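# Place the table's rolled towel between the two basket towels

## Task

Pick up the rolled towel lying on the table and set it on top of the two towels already in the basket, so that it rests in the dip between them. All three towels must still be rolled up at the end.

## Robot and tools

Robot: two UR-style arms, left_arm and right_arm, each ending in a sixteen-motor, four-digit hand with a thumb and index, middle and ring fingers. right_arm carries a right hand; left_arm carries its mirror-image left hand. Each hand has a wrist camera (cam_left_wrist, cam_right_wrist). The fixed cameras are cam_high, cam_low, cam_roll_left and cam_roll_right, all 672x504.

Frames: in the scene frame the origin sits at table-top height midway between the arms' nominal bases. +z is up, +x points out over the table, and left_arm is on the +y side. Camera image sides do not match these names. Measured bases: left_arm at (-0.050, +0.401, +0.016) m and right_arm at (+0.059, -0.320, +0.016) m, both almost unrotated. Each arm reports its hand pose, velocities and targets in its own base frame, and its offsets run along its own base axes. Rotations turn about the Hand target position.

Hand point axes: +z runs along the straight fingers toward the tips, and +y points out of the palm face. +x points across the palm away from the thumb on the right hand and toward the thumb on the left hand. A rigid mast near the wrist on the palm side can strike objects.

A row has 48 numbers, each in [-1, 1], and one row covers both arms. The layout is: left dx, dy, dz, rx, ry, rz; then 16 left motor goals; left current_limit; left speed; then the same 24 numbers for the right arm. The motor order is index_mcp, index_abd, index_pip, index_dip, thumb_cmc, thumb_axl, thumb_mcp, thumb_ipl, middle_mcp, middle_abd, middle_pip, middle_dip, ring_mcp, ring_abd, ring_pip, ring_dip. Use this order when reading hand_goal, hand_measured, hand_current_ma and hand_state as well.

The six pose numbers are offsets, not poses. They count from the arm's Hand target as it stood when the action or move began, so every row is measured from that same start and not from the row before. A value of 1.0 equals 0.6 m of travel or 180 degrees of turn. rx, ry, rz form a single rotation vector. Six zeros hold the arm at its Hand target. The controller clips the commanded orientation to within 32 degrees of the measured one.

The sixteen motor numbers are absolute hinge goals, scaled linearly between each hinge's stops; toward +1 generally bends or closes. Straight values are about -0.75 for _mcp, 0 for _abd, -0.58 for _pip and -0.70 for _dip. For the thumb they are -0.71 for thumb_cmc, -0.68 for thumb_axl, -0.23 for thumb_mcp and -0.17 for thumb_ipl. A 0 in these columns is a real goal. To leave a hand unchanged, send back its hand_goal, hand_current_limit and hand_speed. current_limit maps -1..+1 to 0..550 mA, with a floor of 11 mA. speed sets the goal slew to (speed+1)/2 of 8.5 rad/s. Both start at +0.4 and -0.6 and stay as last written.

Tools:
- execute_actions(actions, cameras): actions is a list of actions. Each action is a list of up to 15 rows, one per 1/30 s step, and a short action repeats its last row. An empty list returns the state and images. cameras takes a list of names, ["all"] or [].
- move(target, speed, blend, stop_force, zero, blocking, cameras): drives each hand point in a straight line. target is one 48-number row or a list of up to 15 rows, and every row's offsets count from the same starting Hand targets. speed is in m/s, from 0.002 to 3.6, default 0.25; turning is capped at twice that value in rad/s. blend, in m, rounds the corners of a list. stop_force, in N from 3 to 120, ends an arm's path when its wrist sensor feels that much push. zero (default true) re-zeroes the sensor before the move. blocking=false returns early and cannot be combined with stop_force. Total time is capped at 10 s. The 'move:' line reports done, off_target, moving, held or fault, plus any limits (paced, held).
- wait(seconds 0-10), stop(), zoom_image(camera, region [x0,y0,x1,y1] in pixels, at most 504 on each side), zero_wrist_force(arm), read_manual(section), and finished_scene(scene 1 or 2), which cannot be undone.

Results: end_effector_position (m), end_effector_quat_wxyz, velocities (m/s, rad/s) and Hand target, the pose that the next offsets count from. A hand often stops short of its target. Resending, even with all zeros, asks for it again; otherwise add the remaining gap as an offset. Also reported: joint positions and torques, and Wrist force and Wrist torque in the end effector's axes, where a surface push reads as force into the arm. Hand states: moving, goal, blocked or overload. Warning lines include MOTOR HOT, HAND FAULT, torque or force fault, and OVER-TEMPERATURE FAULT.

Avoid:
- Letting anything fall off the table or leaving it there.
- Drops, releasing an object while it is moving, and hard hits on fixed or heavy objects.
- Any contact between the two arms, including one hand gripping the other's fingers.
- Net force near 150 N, or wrist joint torque near 25.4 N m. Either stops the arm for 10 s, and the arms are stiff, so aiming past a firm contact can trigger this.
- Hand motors at 495 mA or more for 5 s, which shuts them down for 10 s.
- Paths that pass close to an arm's own base.
- Long stretches holding loads or keeping arms extended, which overheats motors.

Use slow moves with stop_force when approaching contact. When lifting off a pressed contact, leave stop_force out.

Each tool is called after "Request:" as name(argument=value, ...) on one line, values as JSON.

## Session

Request:
execute_actions(actions=[])

Scene clock: 0.00 s.
left_arm: end_effector_position=(+0.3926, -0.3674, +0.2965) hand_goal=(-0.754, +0.000, -0.576, -0.696, -0.714, -0.678, -0.226, -0.168, -0.754, +0.000, -0.576, -0.696, -0.754, +0.000, -0.576, -0.696) hand_measured=(-0.754, +0.000, -0.576, -0.696, -0.714, -0.678, -0.226, -0.168, -0.754, +0.000, -0.576, -0.696, -0.754, +0.000, -0.576, -0.696) hand_current_ma=(+0, +0, +0, +0, +0, +0, +0, +0, +0, +0, +0, +0, +0, +0, +0, +0) hand_state=(goal, goal, goal, goal, goal, goal, goal, goal, goal, goal, goal, goal, goal, goal, goal, goal) hand_current_limit=0.40 hand_speed=-0.60 end_effector_quat_wxyz=(-0.089, +0.254, +0.961, +0.062) | right_arm: end_effector_position=(+0.4733, -0.2844, +0.2109) hand_goal=(-0.754, +0.000, -0.576, -0.696, -0.714, -0.678, -0.226, -0.168, -0.754, +0.000, -0.576, -0.696, -0.754, +0.000, -0.576, -0.696) hand_measured=(-0.754, +0.000, -0.576, -0.696, -0.714, -0.678, -0.226, -0.168, -0.754, +0.000, -0.576, -0.696, -0.754, +0.000, -0.576, -0.696) hand_current_ma=(+0, +0, +0, +0, +0, +0, +0, +0, +0, +0, +0, +0, +0, +0, +0, +0) hand_state=(goal, goal, goal, goal, goal, goal, goal, goal, goal, goal, goal, goal, goal, goal, goal, goal) hand_current_limit=0.40 hand_speed=-0.60 end_effector_quat_wxyz=(+0.199, +0.865, -0.375, +0.268)
Joint positions: left_arm=[2.471 -1.884 -1.349 -1.693 1.612 -1.73] | right_arm=[-0.514 -1.367 2.041 -2.853 -1.897 1.772]
Joint velocities: within noise
Joint torques (N m): no reading
Wrist force (N): no reading
Wrist torque (N m): no reading
Wrist force, peak (N): no reading
Hand target: left_arm +0.3926, -0.3674, +0.2965; -0.089, +0.254, +0.961, +0.062 | right_arm +0.4733, -0.2844, +0.2109; +0.199, +0.865, -0.375, +0.268

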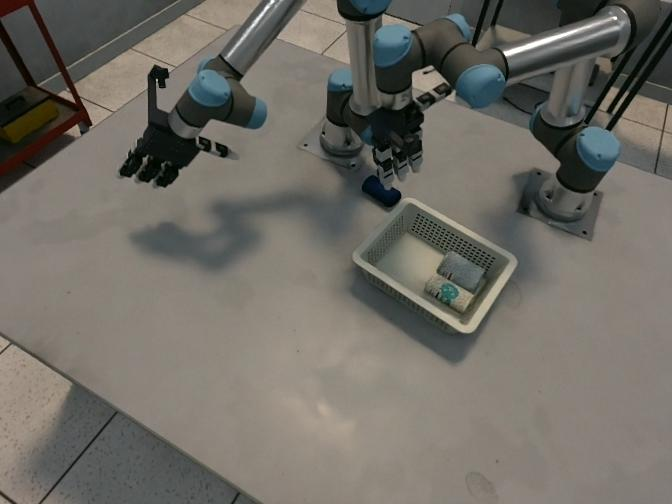

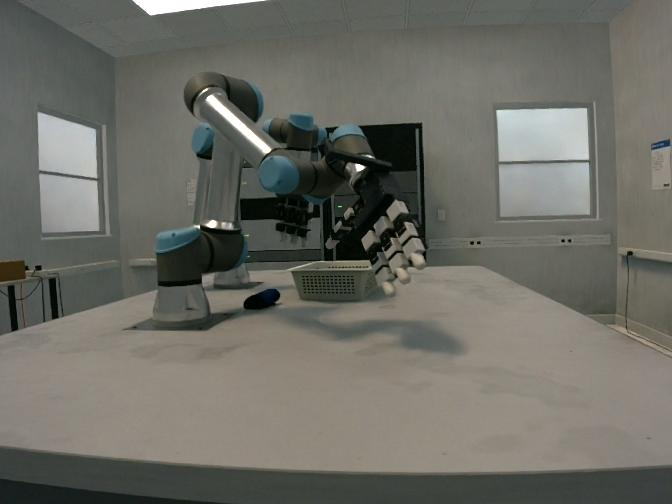

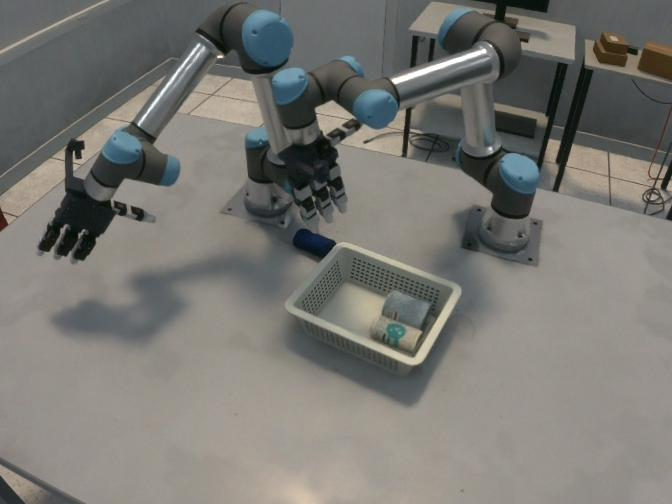

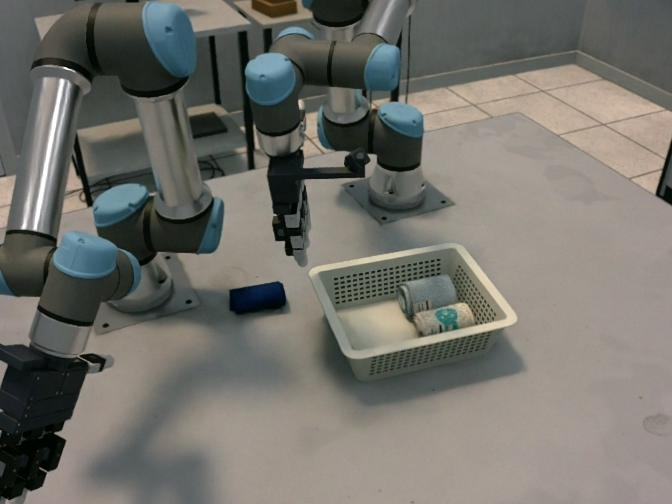

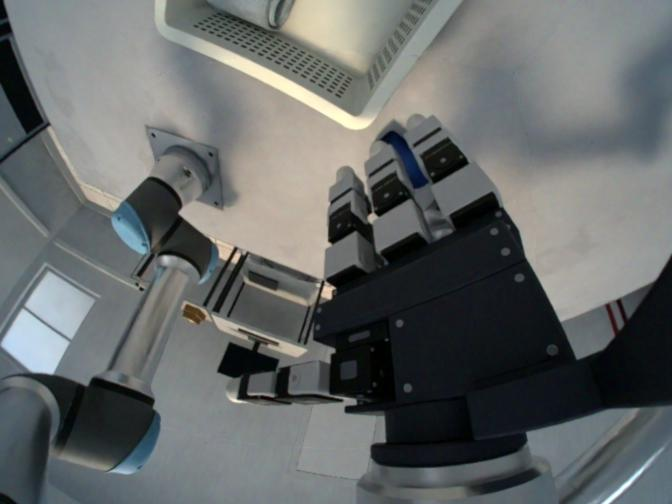

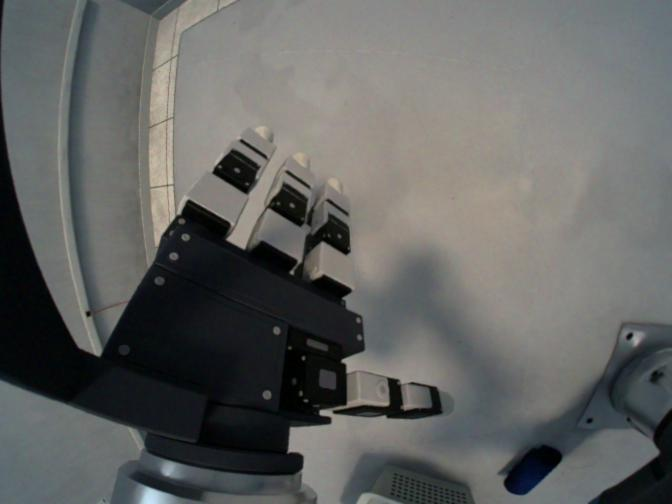

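Request:
zoom_image(camera="cam_high", region=[280, 100, 530, 350])

Request:
zoom_image(camera="cam_roll_right", region=[200, 200, 540, 400])

Request:
zoom_image(camera="cam_roll_left", region=[200, 100, 500, 400])

Request:
zoom_image(camera="cam_low", region=[100, 180, 460, 380])

Request:
zoom_image(camera="cam_left_wrist", region=[120, 0, 620, 300])

Scaled by 2.016 from the camera's 672x504 image, which has a finer 960x720 frame.

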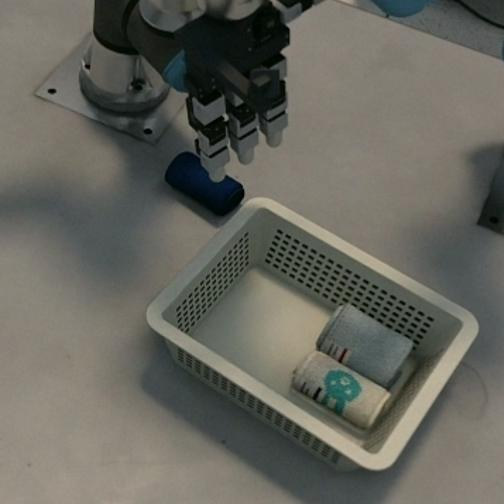

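Scaled by 1.482 from the camera's 672x504 image, which has a finer 960x720 frame.

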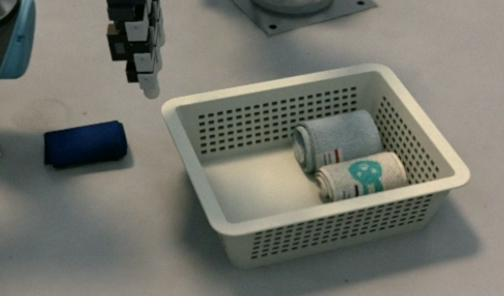

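Scaled by 1.680 from the camera's 672x504 image, which has a finer 960x720 frame.

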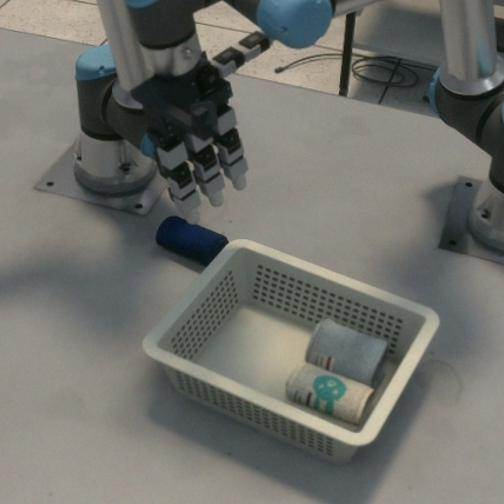

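Scaled by 1.400 from the camera's 672x504 image, which has a finer 960x720 frame.

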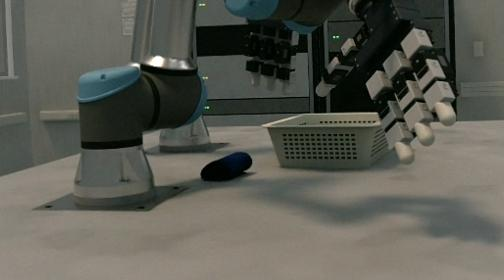

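Scaled by 1.008 from the camera's 672x504 image, which has a finer 960x720 frame.

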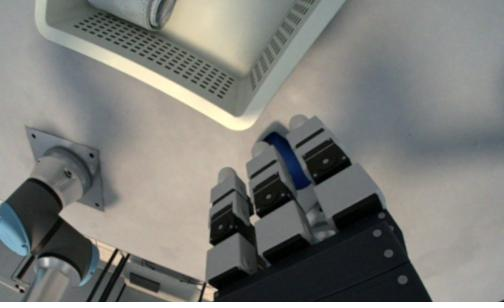

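Request:
zoom_image(camera="cam_high", region=[100, 60, 280, 200])

Request:
zoom_image(camera="cam_high", region=[280, 60, 460, 200])

Request:
zoom_image(camera="cam_high", region=[480, 110, 660, 250])

Request:
zoom_image(camera="cam_roll_right", region=[60, 120, 320, 320])

Request:
zoom_image(camera="cam_roll_left", region=[200, 120, 380, 260])

Scaled by 2.800 from the camera's 672x504 image, which has a finer 960x720 frame.

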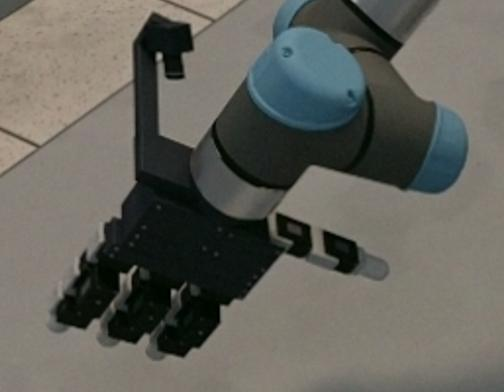

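Scaled by 2.800 from the camera's 672x504 image, which has a finer 960x720 frame.

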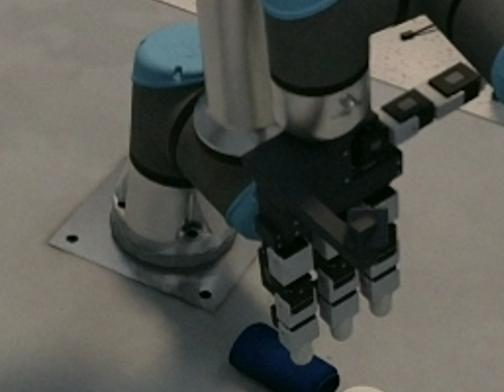

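Scaled by 2.800 from the camera's 672x504 image, which has a finer 960x720 frame.

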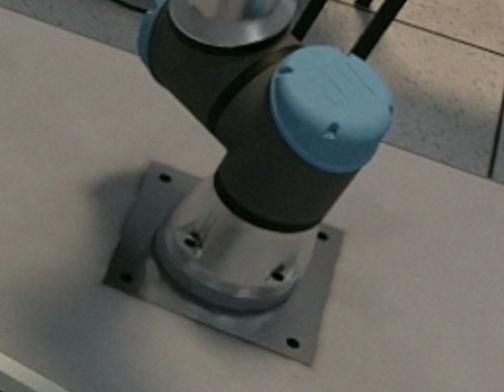

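Scaled by 1.938 from the camera's 672x504 image, which has a finer 960x720 frame.

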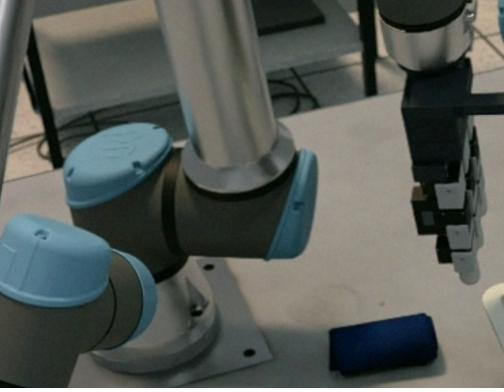

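Scaled by 2.800 from the camera's 672x504 image, which has a finer 960x720 frame.

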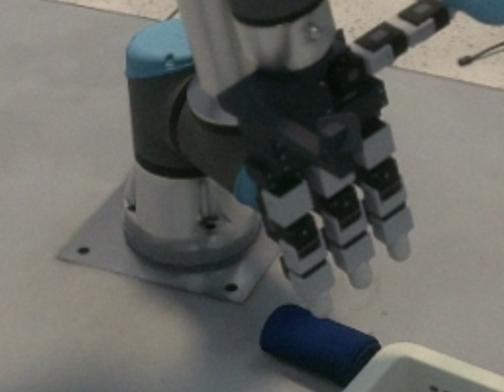

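Request:
zoom_image(camera="cam_high", region=[400, 220, 520, 340])

Request:
zoom_image(camera="cam_roll_right", region=[370, 240, 530, 360])

Request:
zoom_image(camera="cam_high", region=[340, 150, 430, 230])

Scaled by 4.200 from the camera's 672x504 image, which has a finer 960x720 frame.

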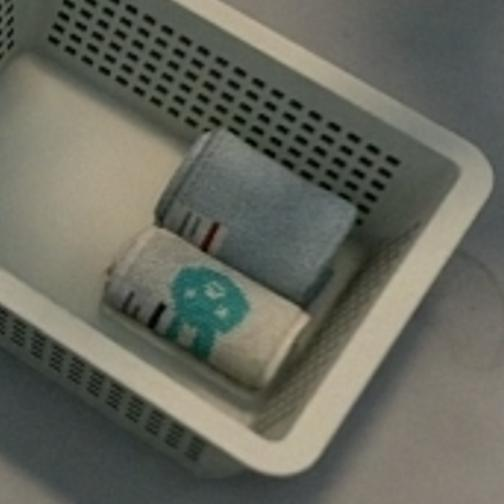

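Scaled by 3.150 from the camera's 672x504 image, which has a finer 960x720 frame.

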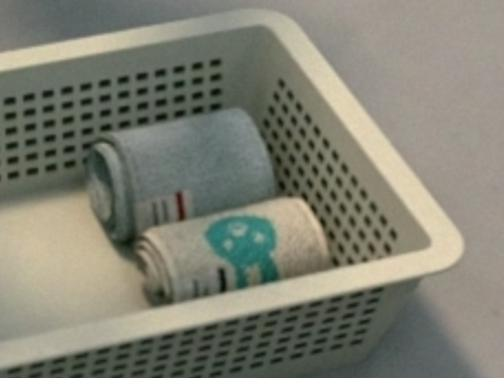

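Scaled by 5.600 from the camera's 672x504 image, which has a finer 960x720 frame.

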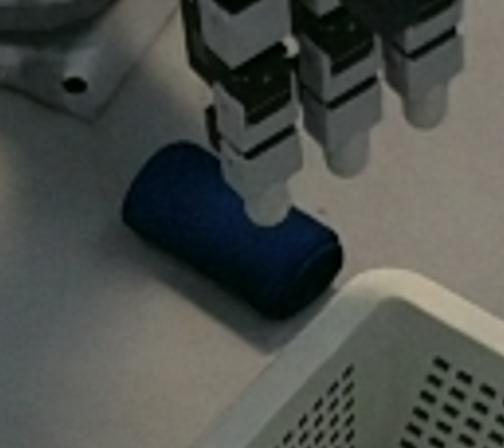

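Request:
move(target=[0, 0, 0.1, -0.25, 0.454, -0.279, -0.754, 0.0, -0.576, -0.696, -0.714, -0.678, -0.226, -0.168, -0.754, 0.0, -0.576, -0.696, -0.754, 0.0, -0.576, -0.696, 0.4, -0.6, -0.14, 0.333, 0.167, 0.183, -0.034, 0.0687, -0.754, 0.0, -0.576, -0.696, -0.714, -0.678, -0.226, -0.168, -0.754, 0.0, -0.576, -0.696, -0.754, 0.0, -0.576, -0.696, 0.4, -0.6], speed=0.35, cameras=["all"])

Scene clock: 15.27 s.
left_arm: end_effector_position=(+0.3920, -0.3671, +0.3470) hand_goal=(-0.754, +0.000, -0.576, -0.696, -0.714, -0.678, -0.226, -0.168, -0.754, +0.000, -0.576, -0.696, -0.754, +0.000, -0.576, -0.696) hand_measured=(-0.746, +0.000, -0.576, -0.696, -0.706, -0.678, -0.224, -0.168, -0.746, +0.000, -0.576, -0.696, -0.744, +0.000, -0.576, -0.696) hand_current_ma=(+6, +0, +0, +0, +7, +0, +1, +0, +7, +0, +0, +0, +8, +0, +0, +0) hand_state=(goal, goal, goal, goal, goal, goal, goal, goal, goal, goal, goal, goal, goal, goal, goal, goal) hand_current_limit=0.40 hand_speed=-0.60 end_effector_quat_wxyz=(-0.486, +0.561, +0.570, -0.352) | right_arm: end_effector_position=(+0.3971, -0.1031, +0.3019) hand_goal=(-0.754, +0.000, -0.576, -0.696, -0.714, -0.678, -0.226, -0.168, -0.754, +0.000, -0.576, -0.696, -0.754, +0.000, -0.576, -0.696) hand_measured=(-0.752, +0.000, -0.576, -0.696, -0.714, -0.678, -0.224, -0.168, -0.752, +0.000, -0.576, -0.696, -0.752, +0.000, -0.576, -0.696) hand_current_ma=(+9, +0, -4, +0, +1, +4, +10, +2, +8, +0, -4, +0, +8, +0, -4, +0) hand_state=(goal, goal, goal, goal, goal, goal, goal, goal, goal, goal, goal, goal, goal, goal, goal, goal) hand_current_limit=0.40 hand_speed=-0.60 end_effector_quat_wxyz=(-0.075, +0.905, -0.355, +0.221)
Joint positions: left_arm=[2.687 -2.413 -0.368 -3.205 1.28 -0.254] | right_arm=[-0.517 -1.906 2.075 -2.167 -1.363 1.846]
Joint torques (N m): left_arm=[-3.79 67.75 19.91 -3.03 -1.8 -1.19] | right_arm=[-5.76 -1.83 -17.25 -5.84 -1.6 -1.27]
Wrist force (N): left_arm=[-0.4 -3.5 0.1] | right_arm=[-0.3 -0.9 0.5]
Wrist torque (N m): left_arm=[-0.35 0.19 0.33] | right_arm=[-0.12 0.00 -0.11]
Wrist force, peak (N): left_arm=[0.1 -6.9 0.9] | right_arm=[-0.7 -1.2 -0.1]
Hand target: left_arm +0.3920, -0.3672, +0.3470; -0.486, +0.561, +0.570, -0.352 (not the last commanded pose) | right_arm +0.3971, -0.1031, +0.3018; -0.075, +0.905, -0.355, +0.221 (not the last commanded pose)
Off the commanded pose: left_arm 0.010 m, 17 deg | right_arm 0.022 m, 3 deg.
move: held (left_arm; a check stopped the path), off_target (right_arm; braked when a check withheld steps of left_arm); limits=held
pose unreachable (left arm): on one or more control steps of this call, first in action 0 (counted from 0), this arm could not follow its commanded pose, so it was not sent that pose on those steps. It may still have moved: this result reports where it is.
cause: moving toward the commanded pose would bring two parts of the arm too close to each other (joints 3 (elbow) to 6 (wrist 3) lie between them).

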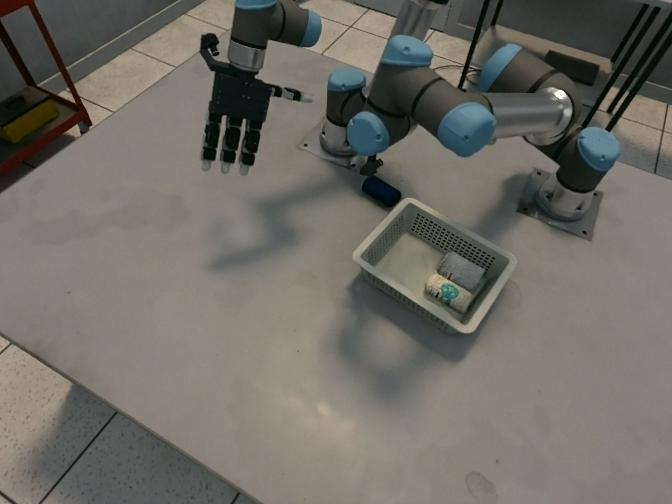

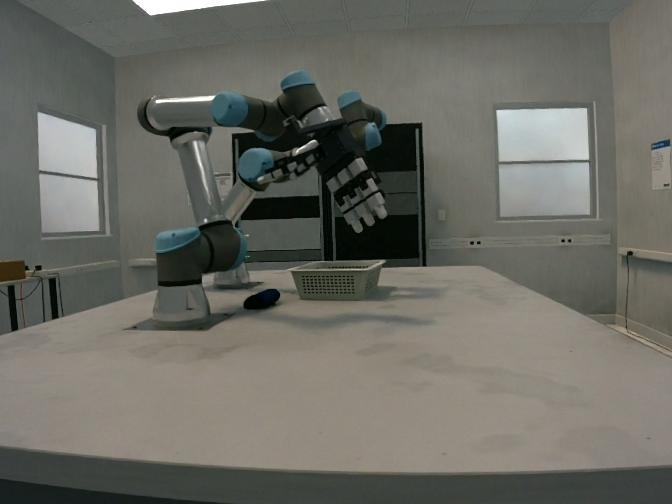

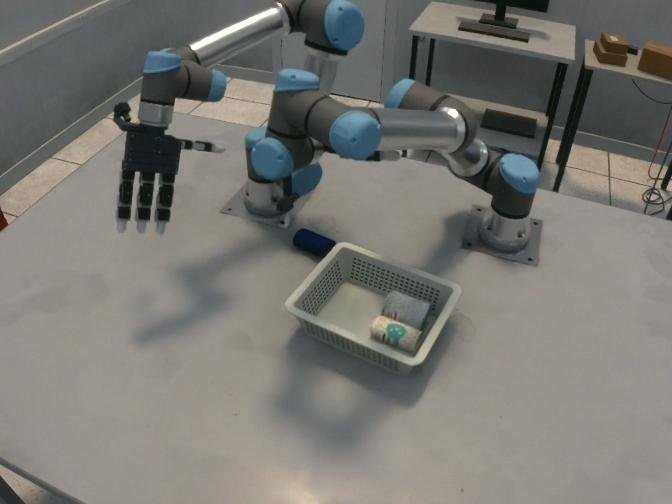

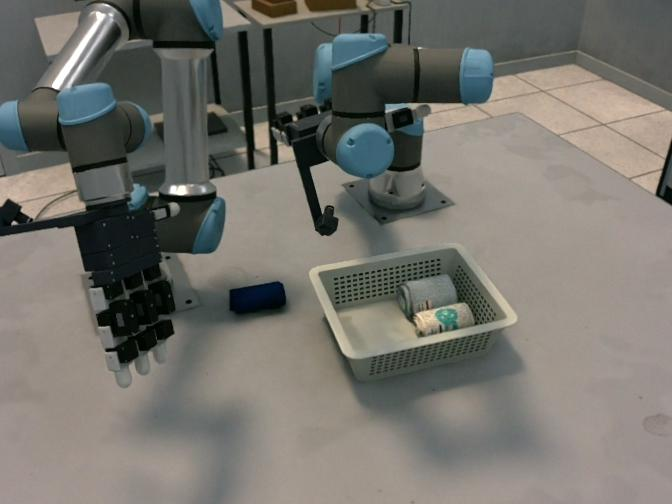

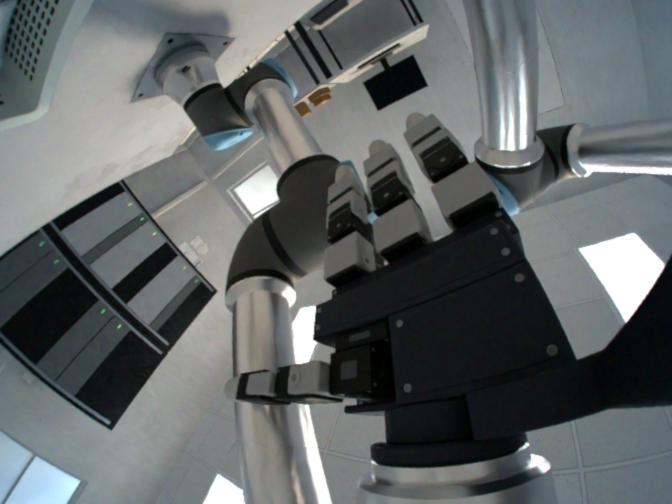

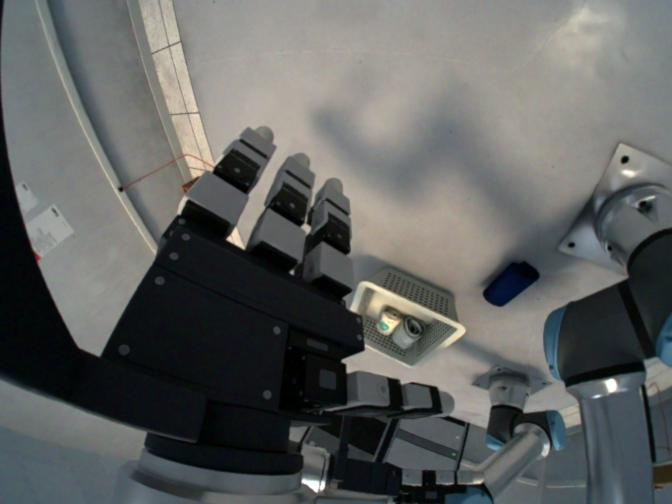

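Request:
zoom_image(camera="cam_right_wrist", region=[340, 240, 560, 380])

Request:
zoom_image(camera="cam_high", region=[340, 150, 430, 230])

Request:
zoom_image(camera="cam_roll_right", region=[210, 220, 530, 400])

Scaled by 2.291 from the camera's 672x504 image, which has a finer 960x720 frame.

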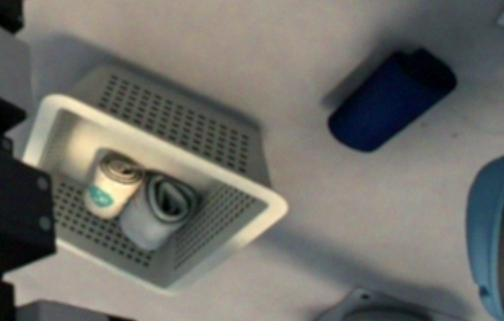

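Scaled by 5.600 from the camera's 672x504 image, which has a finer 960x720 frame.

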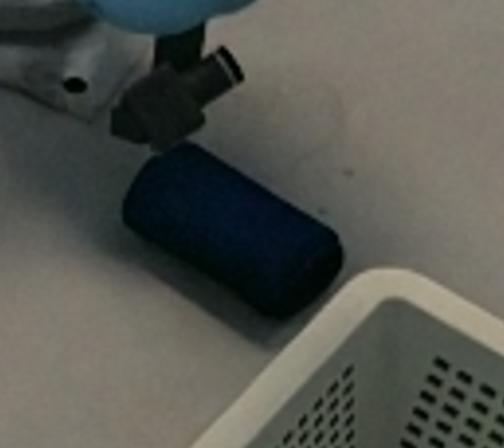

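Scaled by 1.575 from the camera's 672x504 image, which has a finer 960x720 frame.

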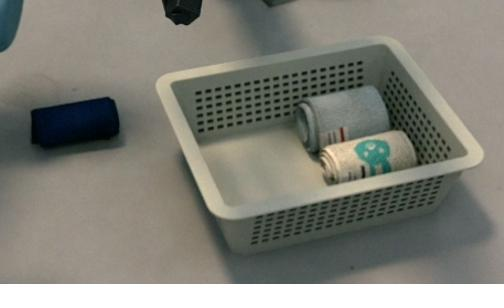

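Request:
zoom_image(camera="cam_right_wrist", region=[355, 290, 435, 360])

Request:
zoom_image(camera="cam_high", region=[415, 240, 495, 320])

Request:
zoom_image(camera="cam_roll_left", region=[360, 280, 450, 360])

Scaled by 6.300 from the camera's 672x504 image, which has a finer 960x720 frame.

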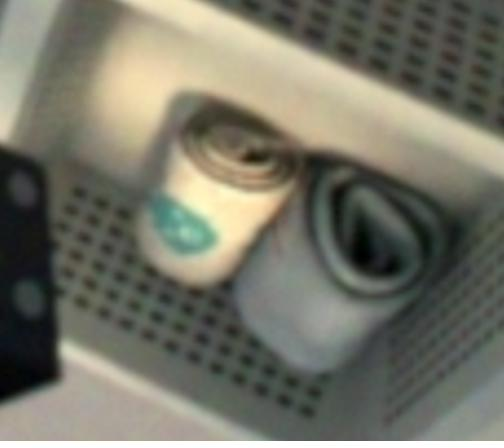

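Scaled by 6.300 from the camera's 672x504 image, which has a finer 960x720 frame.

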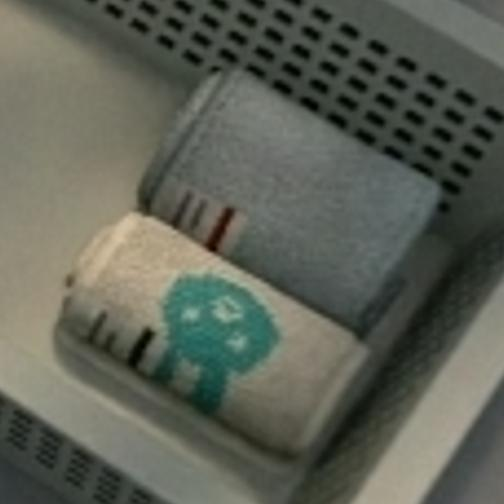

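Scaled by 5.600 from the camera's 672x504 image, which has a finer 960x720 frame.

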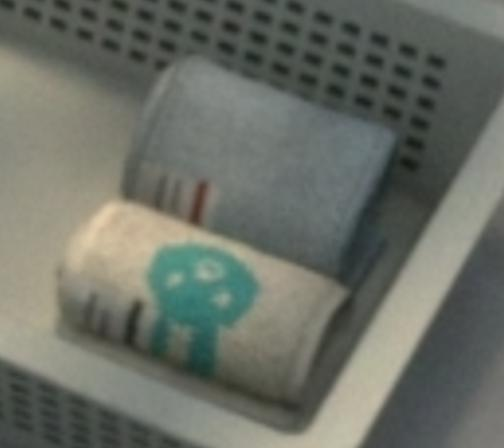

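Request:
move(target=[[0, 0, 0.08, 0.2117, -0.3813, 0.2349, -0.973, 0.0, -0.066, 0.899, 0.829, -0.678, 0.056, -0.168, -0.973, 0.0, -0.066, 0.899, -0.973, 0.0, -0.066, 0.899, 0.4, -0.6, -0.462, -0.695, 0, 0, 0, -0.347, -0.754, 0.0, -0.576, -0.696, -0.714, -0.678, -0.226, -0.168, -0.754, 0.0, -0.576, -0.696, -0.754, 0.0, -0.576, -0.696, 0.4, -0.6],[-0.2385, -0.2447, -0.1, 0.258, -0.117, 0.903, -0.973, 0.0, -0.066, 0.899, 0.829, -0.678, 0.056, -0.168, -0.973, 0.0, -0.066, 0.899, -0.973, 0.0, -0.066, 0.899, 0.4, -0.6, -0.462, -0.695, 0, 0, 0, -0.347, -0.754, 0.0, -0.576, -0.696, -0.714, -0.678, -0.226, -0.168, -0.754, 0.0, -0.576, -0.696, -0.754, 0.0, -0.576, -0.696, 0.4, -0.6]], speed=0.35, blend=0.03, cameras=["cam_high", "cam_low", "cam_roll_right", "cam_left_wrist", "cam_roll_left"])

Scene clock: 24.27 s.
left_arm: end_effector_position=(+0.2489, -0.5140, +0.2869) hand_goal=(-0.974, +0.000, -0.066, +0.898, +0.828, -0.678, +0.056, -0.168, -0.974, +0.000, -0.066, +0.898, -0.974, +0.000, -0.066, +0.898) hand_measured=(-0.968, +0.000, -0.068, +0.896, +0.828, -0.678, +0.058, -0.168, -0.968, +0.000, -0.068, +0.894, -0.968, +0.000, -0.068, +0.896) hand_current_ma=(+3, +0, +0, -1, +0, +0, +1, +0, +4, +0, +0, -1, +5, +0, +0, -1) hand_state=(goal, goal, goal, goal, goal, goal, goal, goal, goal, goal, goal, goal, goal, goal, goal, goal) hand_current_limit=0.40 hand_speed=-0.60 end_effector_quat_wxyz=(+0.211, -0.583, +0.737, -0.268) end_effector_velocity=(+0.000, +0.000, -0.001) end_effector_angular_velocity=(+0.000, +0.000, +0.005) | right_arm: end_effector_position=(+0.1199, -0.5201, +0.3018) hand_goal=(-0.754, +0.000, -0.576, -0.696, -0.714, -0.678, -0.226, -0.168, -0.754, +0.000, -0.576, -0.696, -0.754, +0.000, -0.576, -0.696) hand_measured=(-0.752, +0.000, -0.576, -0.696, -0.714, -0.678, -0.224, -0.168, -0.752, +0.000, -0.576, -0.696, -0.752, +0.000, -0.576, -0.696) hand_current_ma=(+12, +0, -4, +0, +2, +4, +11, +2, +12, +0, -4, +0, +13, +0, -4, +0) hand_state=(goal, goal, goal, goal, goal, goal, goal, goal, goal, goal, goal, goal, goal, goal, goal, goal) hand_current_limit=0.40 hand_speed=-0.60 end_effector_quat_wxyz=(-0.050, -0.590, +0.773, -0.228)
Joint positions: left_arm=[2.192 -1.639 -1.819 -0.692 2.005 -3.732] | right_arm=[-1.538 -1.581 1.815 -2.243 -1.392 1.91]
Joint velocities: left_arm=[0 -0.001 -0.001 0 0.002 -0.005] | right_arm=[within noise]
Joint torques (N m): left_arm=[4.72 29.12 35.72 3.17 2 -2.09] | right_arm=[12.43 -14.81 -33.7 -0.38 2.04 1.81]
Wrist force (N): left_arm=[-0.1 -2.0 -0.1] | right_arm=[0.1 -0.7 0.5]
Wrist torque (N m): left_arm=[-0.21 0.15 0.12] | right_arm=[-0.06 -0.01 0.04]
Wrist force, peak (N): left_arm=[-0.5 -3.8 0.2] | right_arm=[-0.9 -2.7 0.4]
Hand target: left_arm +0.2489, -0.5140, +0.2870; +0.211, -0.583, +0.737, -0.268 | right_arm +0.1199, -0.5201, +0.3018; -0.050, -0.590, +0.773, -0.228
Off the commanded pose: left_arm 0.000 m, 0 deg | right_arm 0.000 m, 0 deg.
move: done
Images, in order (width x height): cam_high 672x504, cam_low 672x504, cam_roll_left 672x504, cam_roll_right 672x504, cam_left_wrist 672x504.

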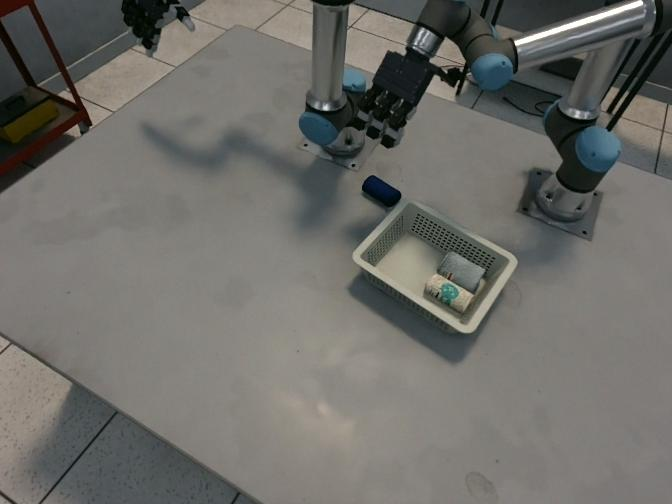

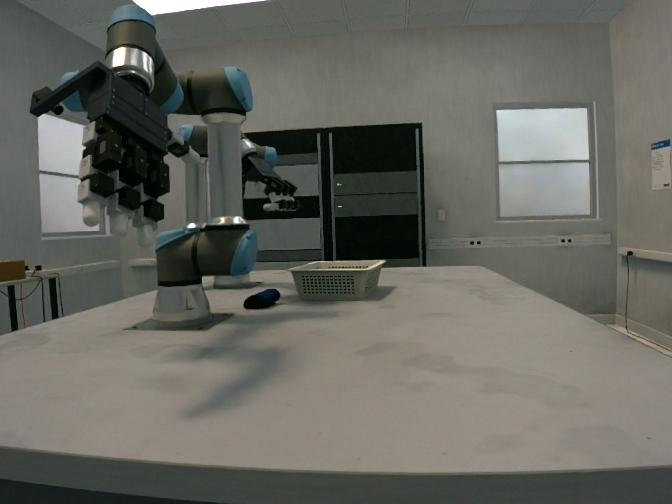

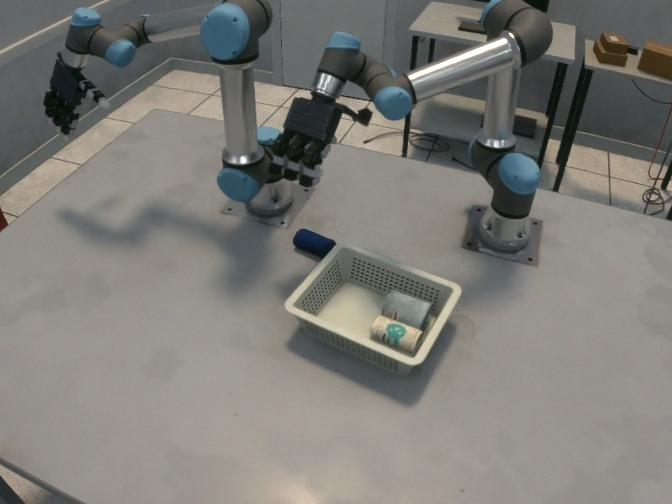

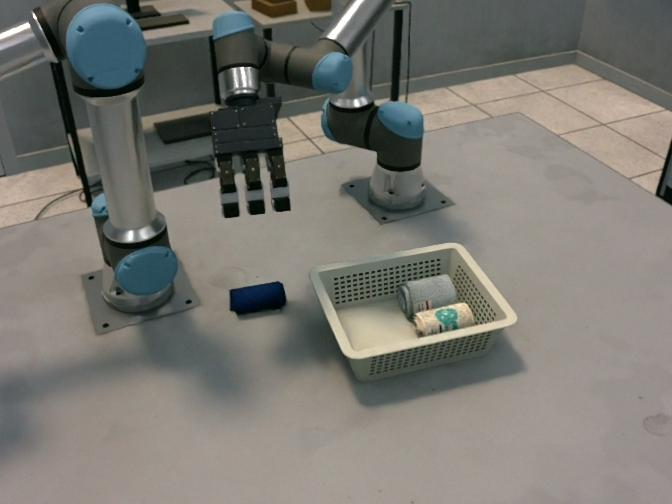

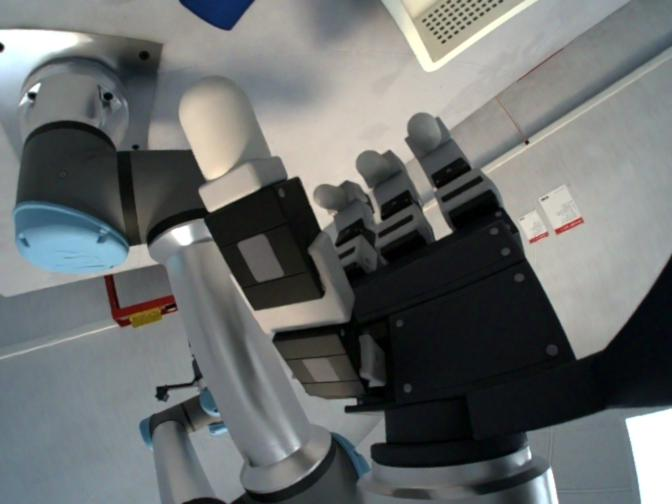

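Request:
move(target=[0, 0, -0.2617, 0, 0, 0, -0.973, 0.0, -0.066, 0.899, 0.829, -0.678, 0.056, -0.168, -0.973, 0.0, -0.066, 0.899, -0.973, 0.0, -0.066, 0.899, 0.4, -0.6, 0, 0, 0, 0, 0, 0, -0.754, 0.0, -0.576, -0.696, -0.714, -0.678, -0.226, -0.168, -0.754, 0.0, -0.576, -0.696, -0.754, 0.0, -0.576, -0.696, 0.4, -0.6], speed=0.2, cameras=["cam_high", "cam_low", "cam_roll_right", "cam_left_wrist", "cam_roll_left"])

Request:
zoom_image(camera="cam_high", region=[330, 100, 450, 220])

Request:
zoom_image(camera="cam_roll_right", region=[180, 200, 330, 340])

Request:
zoom_image(camera="cam_low", region=[210, 200, 330, 320])

Scene clock: 25.77 s.
left_arm: end_effector_position=(+0.2489, -0.5140, +0.1300) hand_goal=(-0.974, +0.000, -0.066, +0.898, +0.828, -0.678, +0.056, -0.168, -0.974, +0.000, -0.066, +0.898, -0.974, +0.000, -0.066, +0.898) hand_measured=(-0.968, +0.000, -0.068, +0.896, +0.828, -0.678, +0.058, -0.168, -0.968, +0.000, -0.068, +0.894, -0.968, +0.000, -0.068, +0.896) hand_current_ma=(+3, +0, +0, -1, +0, +0, +1, +0, +4, +0, +0, -1, +5, +0, +0, -1) hand_state=(goal, goal, goal, goal, goal, goal, goal, goal, goal, goal, goal, goal, goal, goal, goal, goal) hand_current_limit=0.40 hand_speed=-0.60 end_effector_quat_wxyz=(+0.211, -0.583, +0.737, -0.268) | right_arm: end_effector_position=(+0.1199, -0.5201, +0.3018) hand_goal=(-0.754, +0.000, -0.576, -0.696, -0.714, -0.678, -0.226, -0.168, -0.754, +0.000, -0.576, -0.696, -0.754, +0.000, -0.576, -0.696) hand_measured=(-0.752, +0.000, -0.576, -0.696, -0.714, -0.678, -0.224, -0.168, -0.752, +0.000, -0.576, -0.696, -0.752, +0.000, -0.576, -0.696) hand_current_ma=(+12, +0, -4, +0, +2, +4, +11, +2, +12, +0, -4, +0, +13, +0, -4, +0) hand_state=(goal, goal, goal, goal, goal, goal, goal, goal, goal, goal, goal, goal, goal, goal, goal, goal) hand_current_limit=0.40 hand_speed=-0.60 end_effector_quat_wxyz=(-0.050, -0.590, +0.773, -0.228)
Joint positions: left_arm=[2.192 -1.838 -2.045 -0.267 2.005 -3.732] | right_arm=[-1.538 -1.581 1.815 -2.243 -1.392 1.91]
Joint torques (N m): left_arm=[5.95 25.4 22.92 5.39 -0.9 1.5] | right_arm=[11.98 -14.61 -33.82 -0.46 1.78 1.82]
Wrist force (N): left_arm=[-0.5 -1.9 -0.2] | right_arm=[0.1 -0.9 0.6]
Wrist torque (N m): left_arm=[-0.18 0.17 0.12] | right_arm=[-0.09 -0.01 0.03]
Wrist force, peak (N): left_arm=[-0.4 -3.6 -1.8] | right_arm=[0.4 -0.9 0.9]
Hand target: left_arm +0.2489, -0.5140, +0.1300; +0.211, -0.583, +0.737, -0.268 | right_arm +0.1199, -0.5201, +0.3018; -0.050, -0.590, +0.773, -0.228
Off the commanded pose: left_arm 0.000 m, 0 deg | right_arm 0.000 m, 0 deg.
move: done
Images, in order (width x height): cam_high 672x504, cam_low 672x504, cam_roll_left 672x504, cam_roll_right 672x504, cam_left_wrist 672x504.

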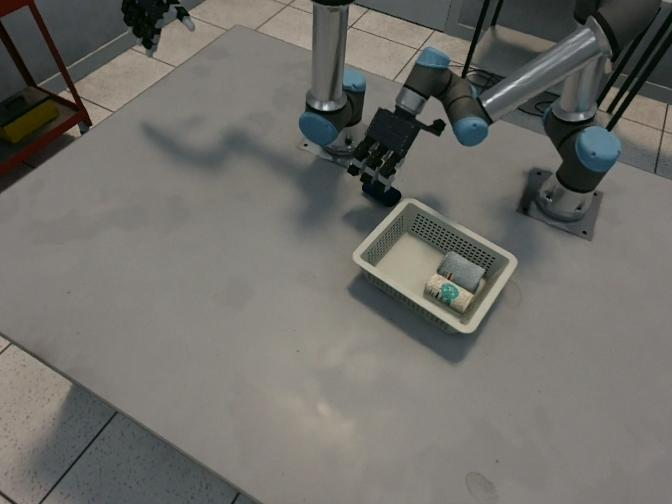

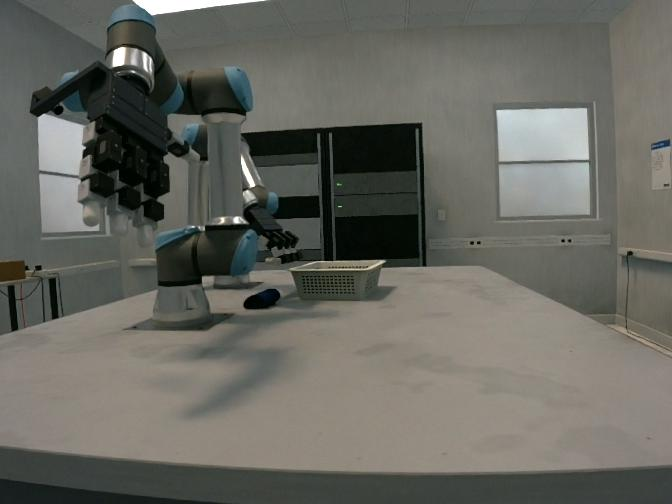

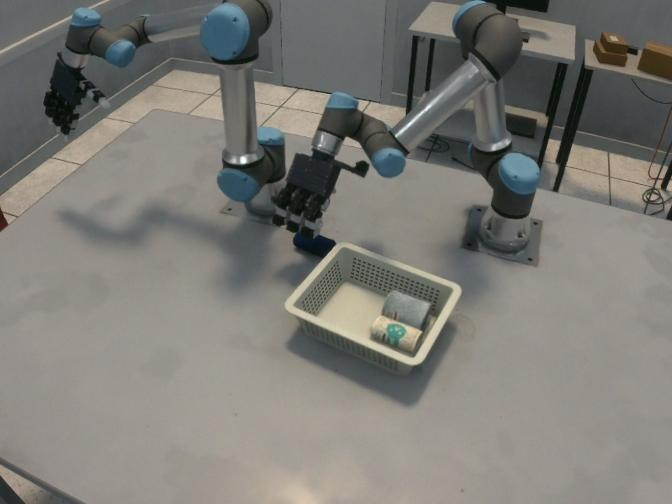

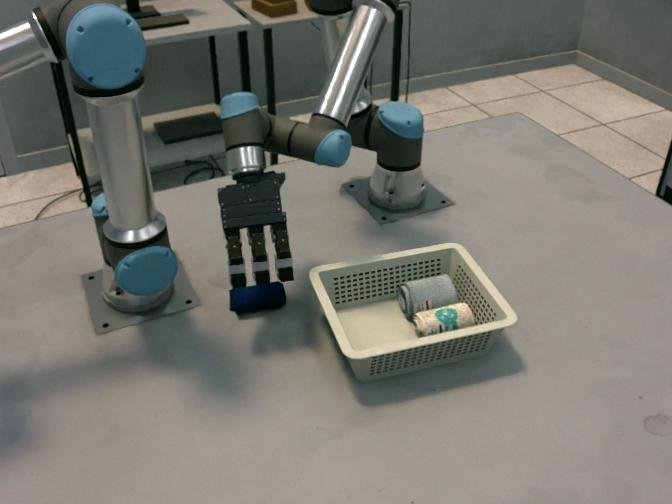

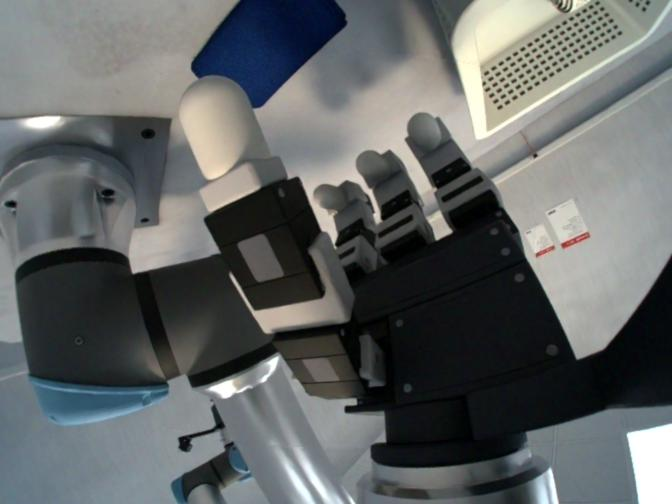

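Scaled by 4.200 from the camera's 672x504 image, which has a finer 960x720 frame.

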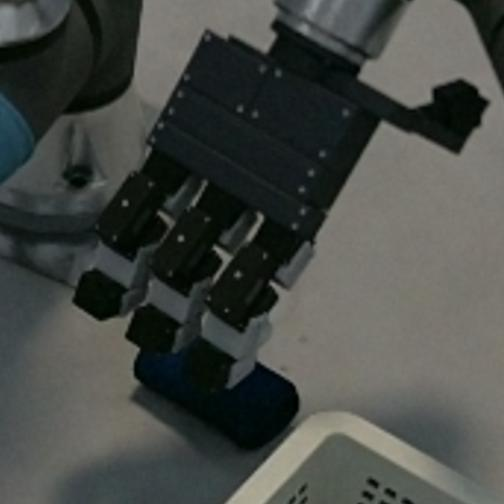

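Scaled by 3.360 from the camera's 672x504 image, which has a finer 960x720 frame.

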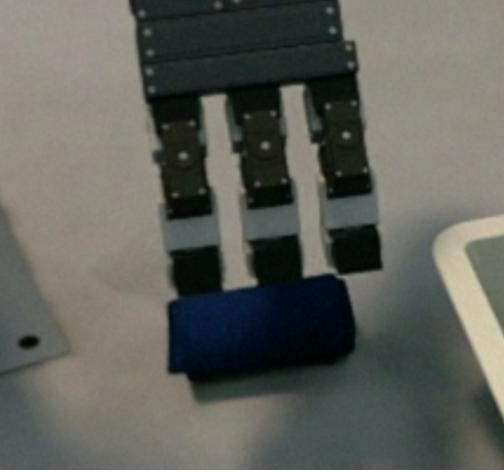

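Scaled by 4.200 from the camera's 672x504 image, which has a finer 960x720 frame.

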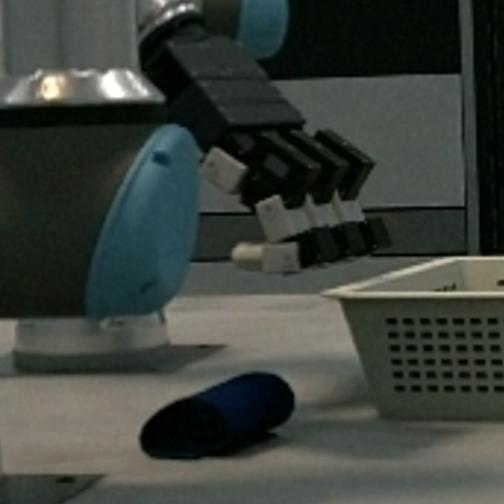

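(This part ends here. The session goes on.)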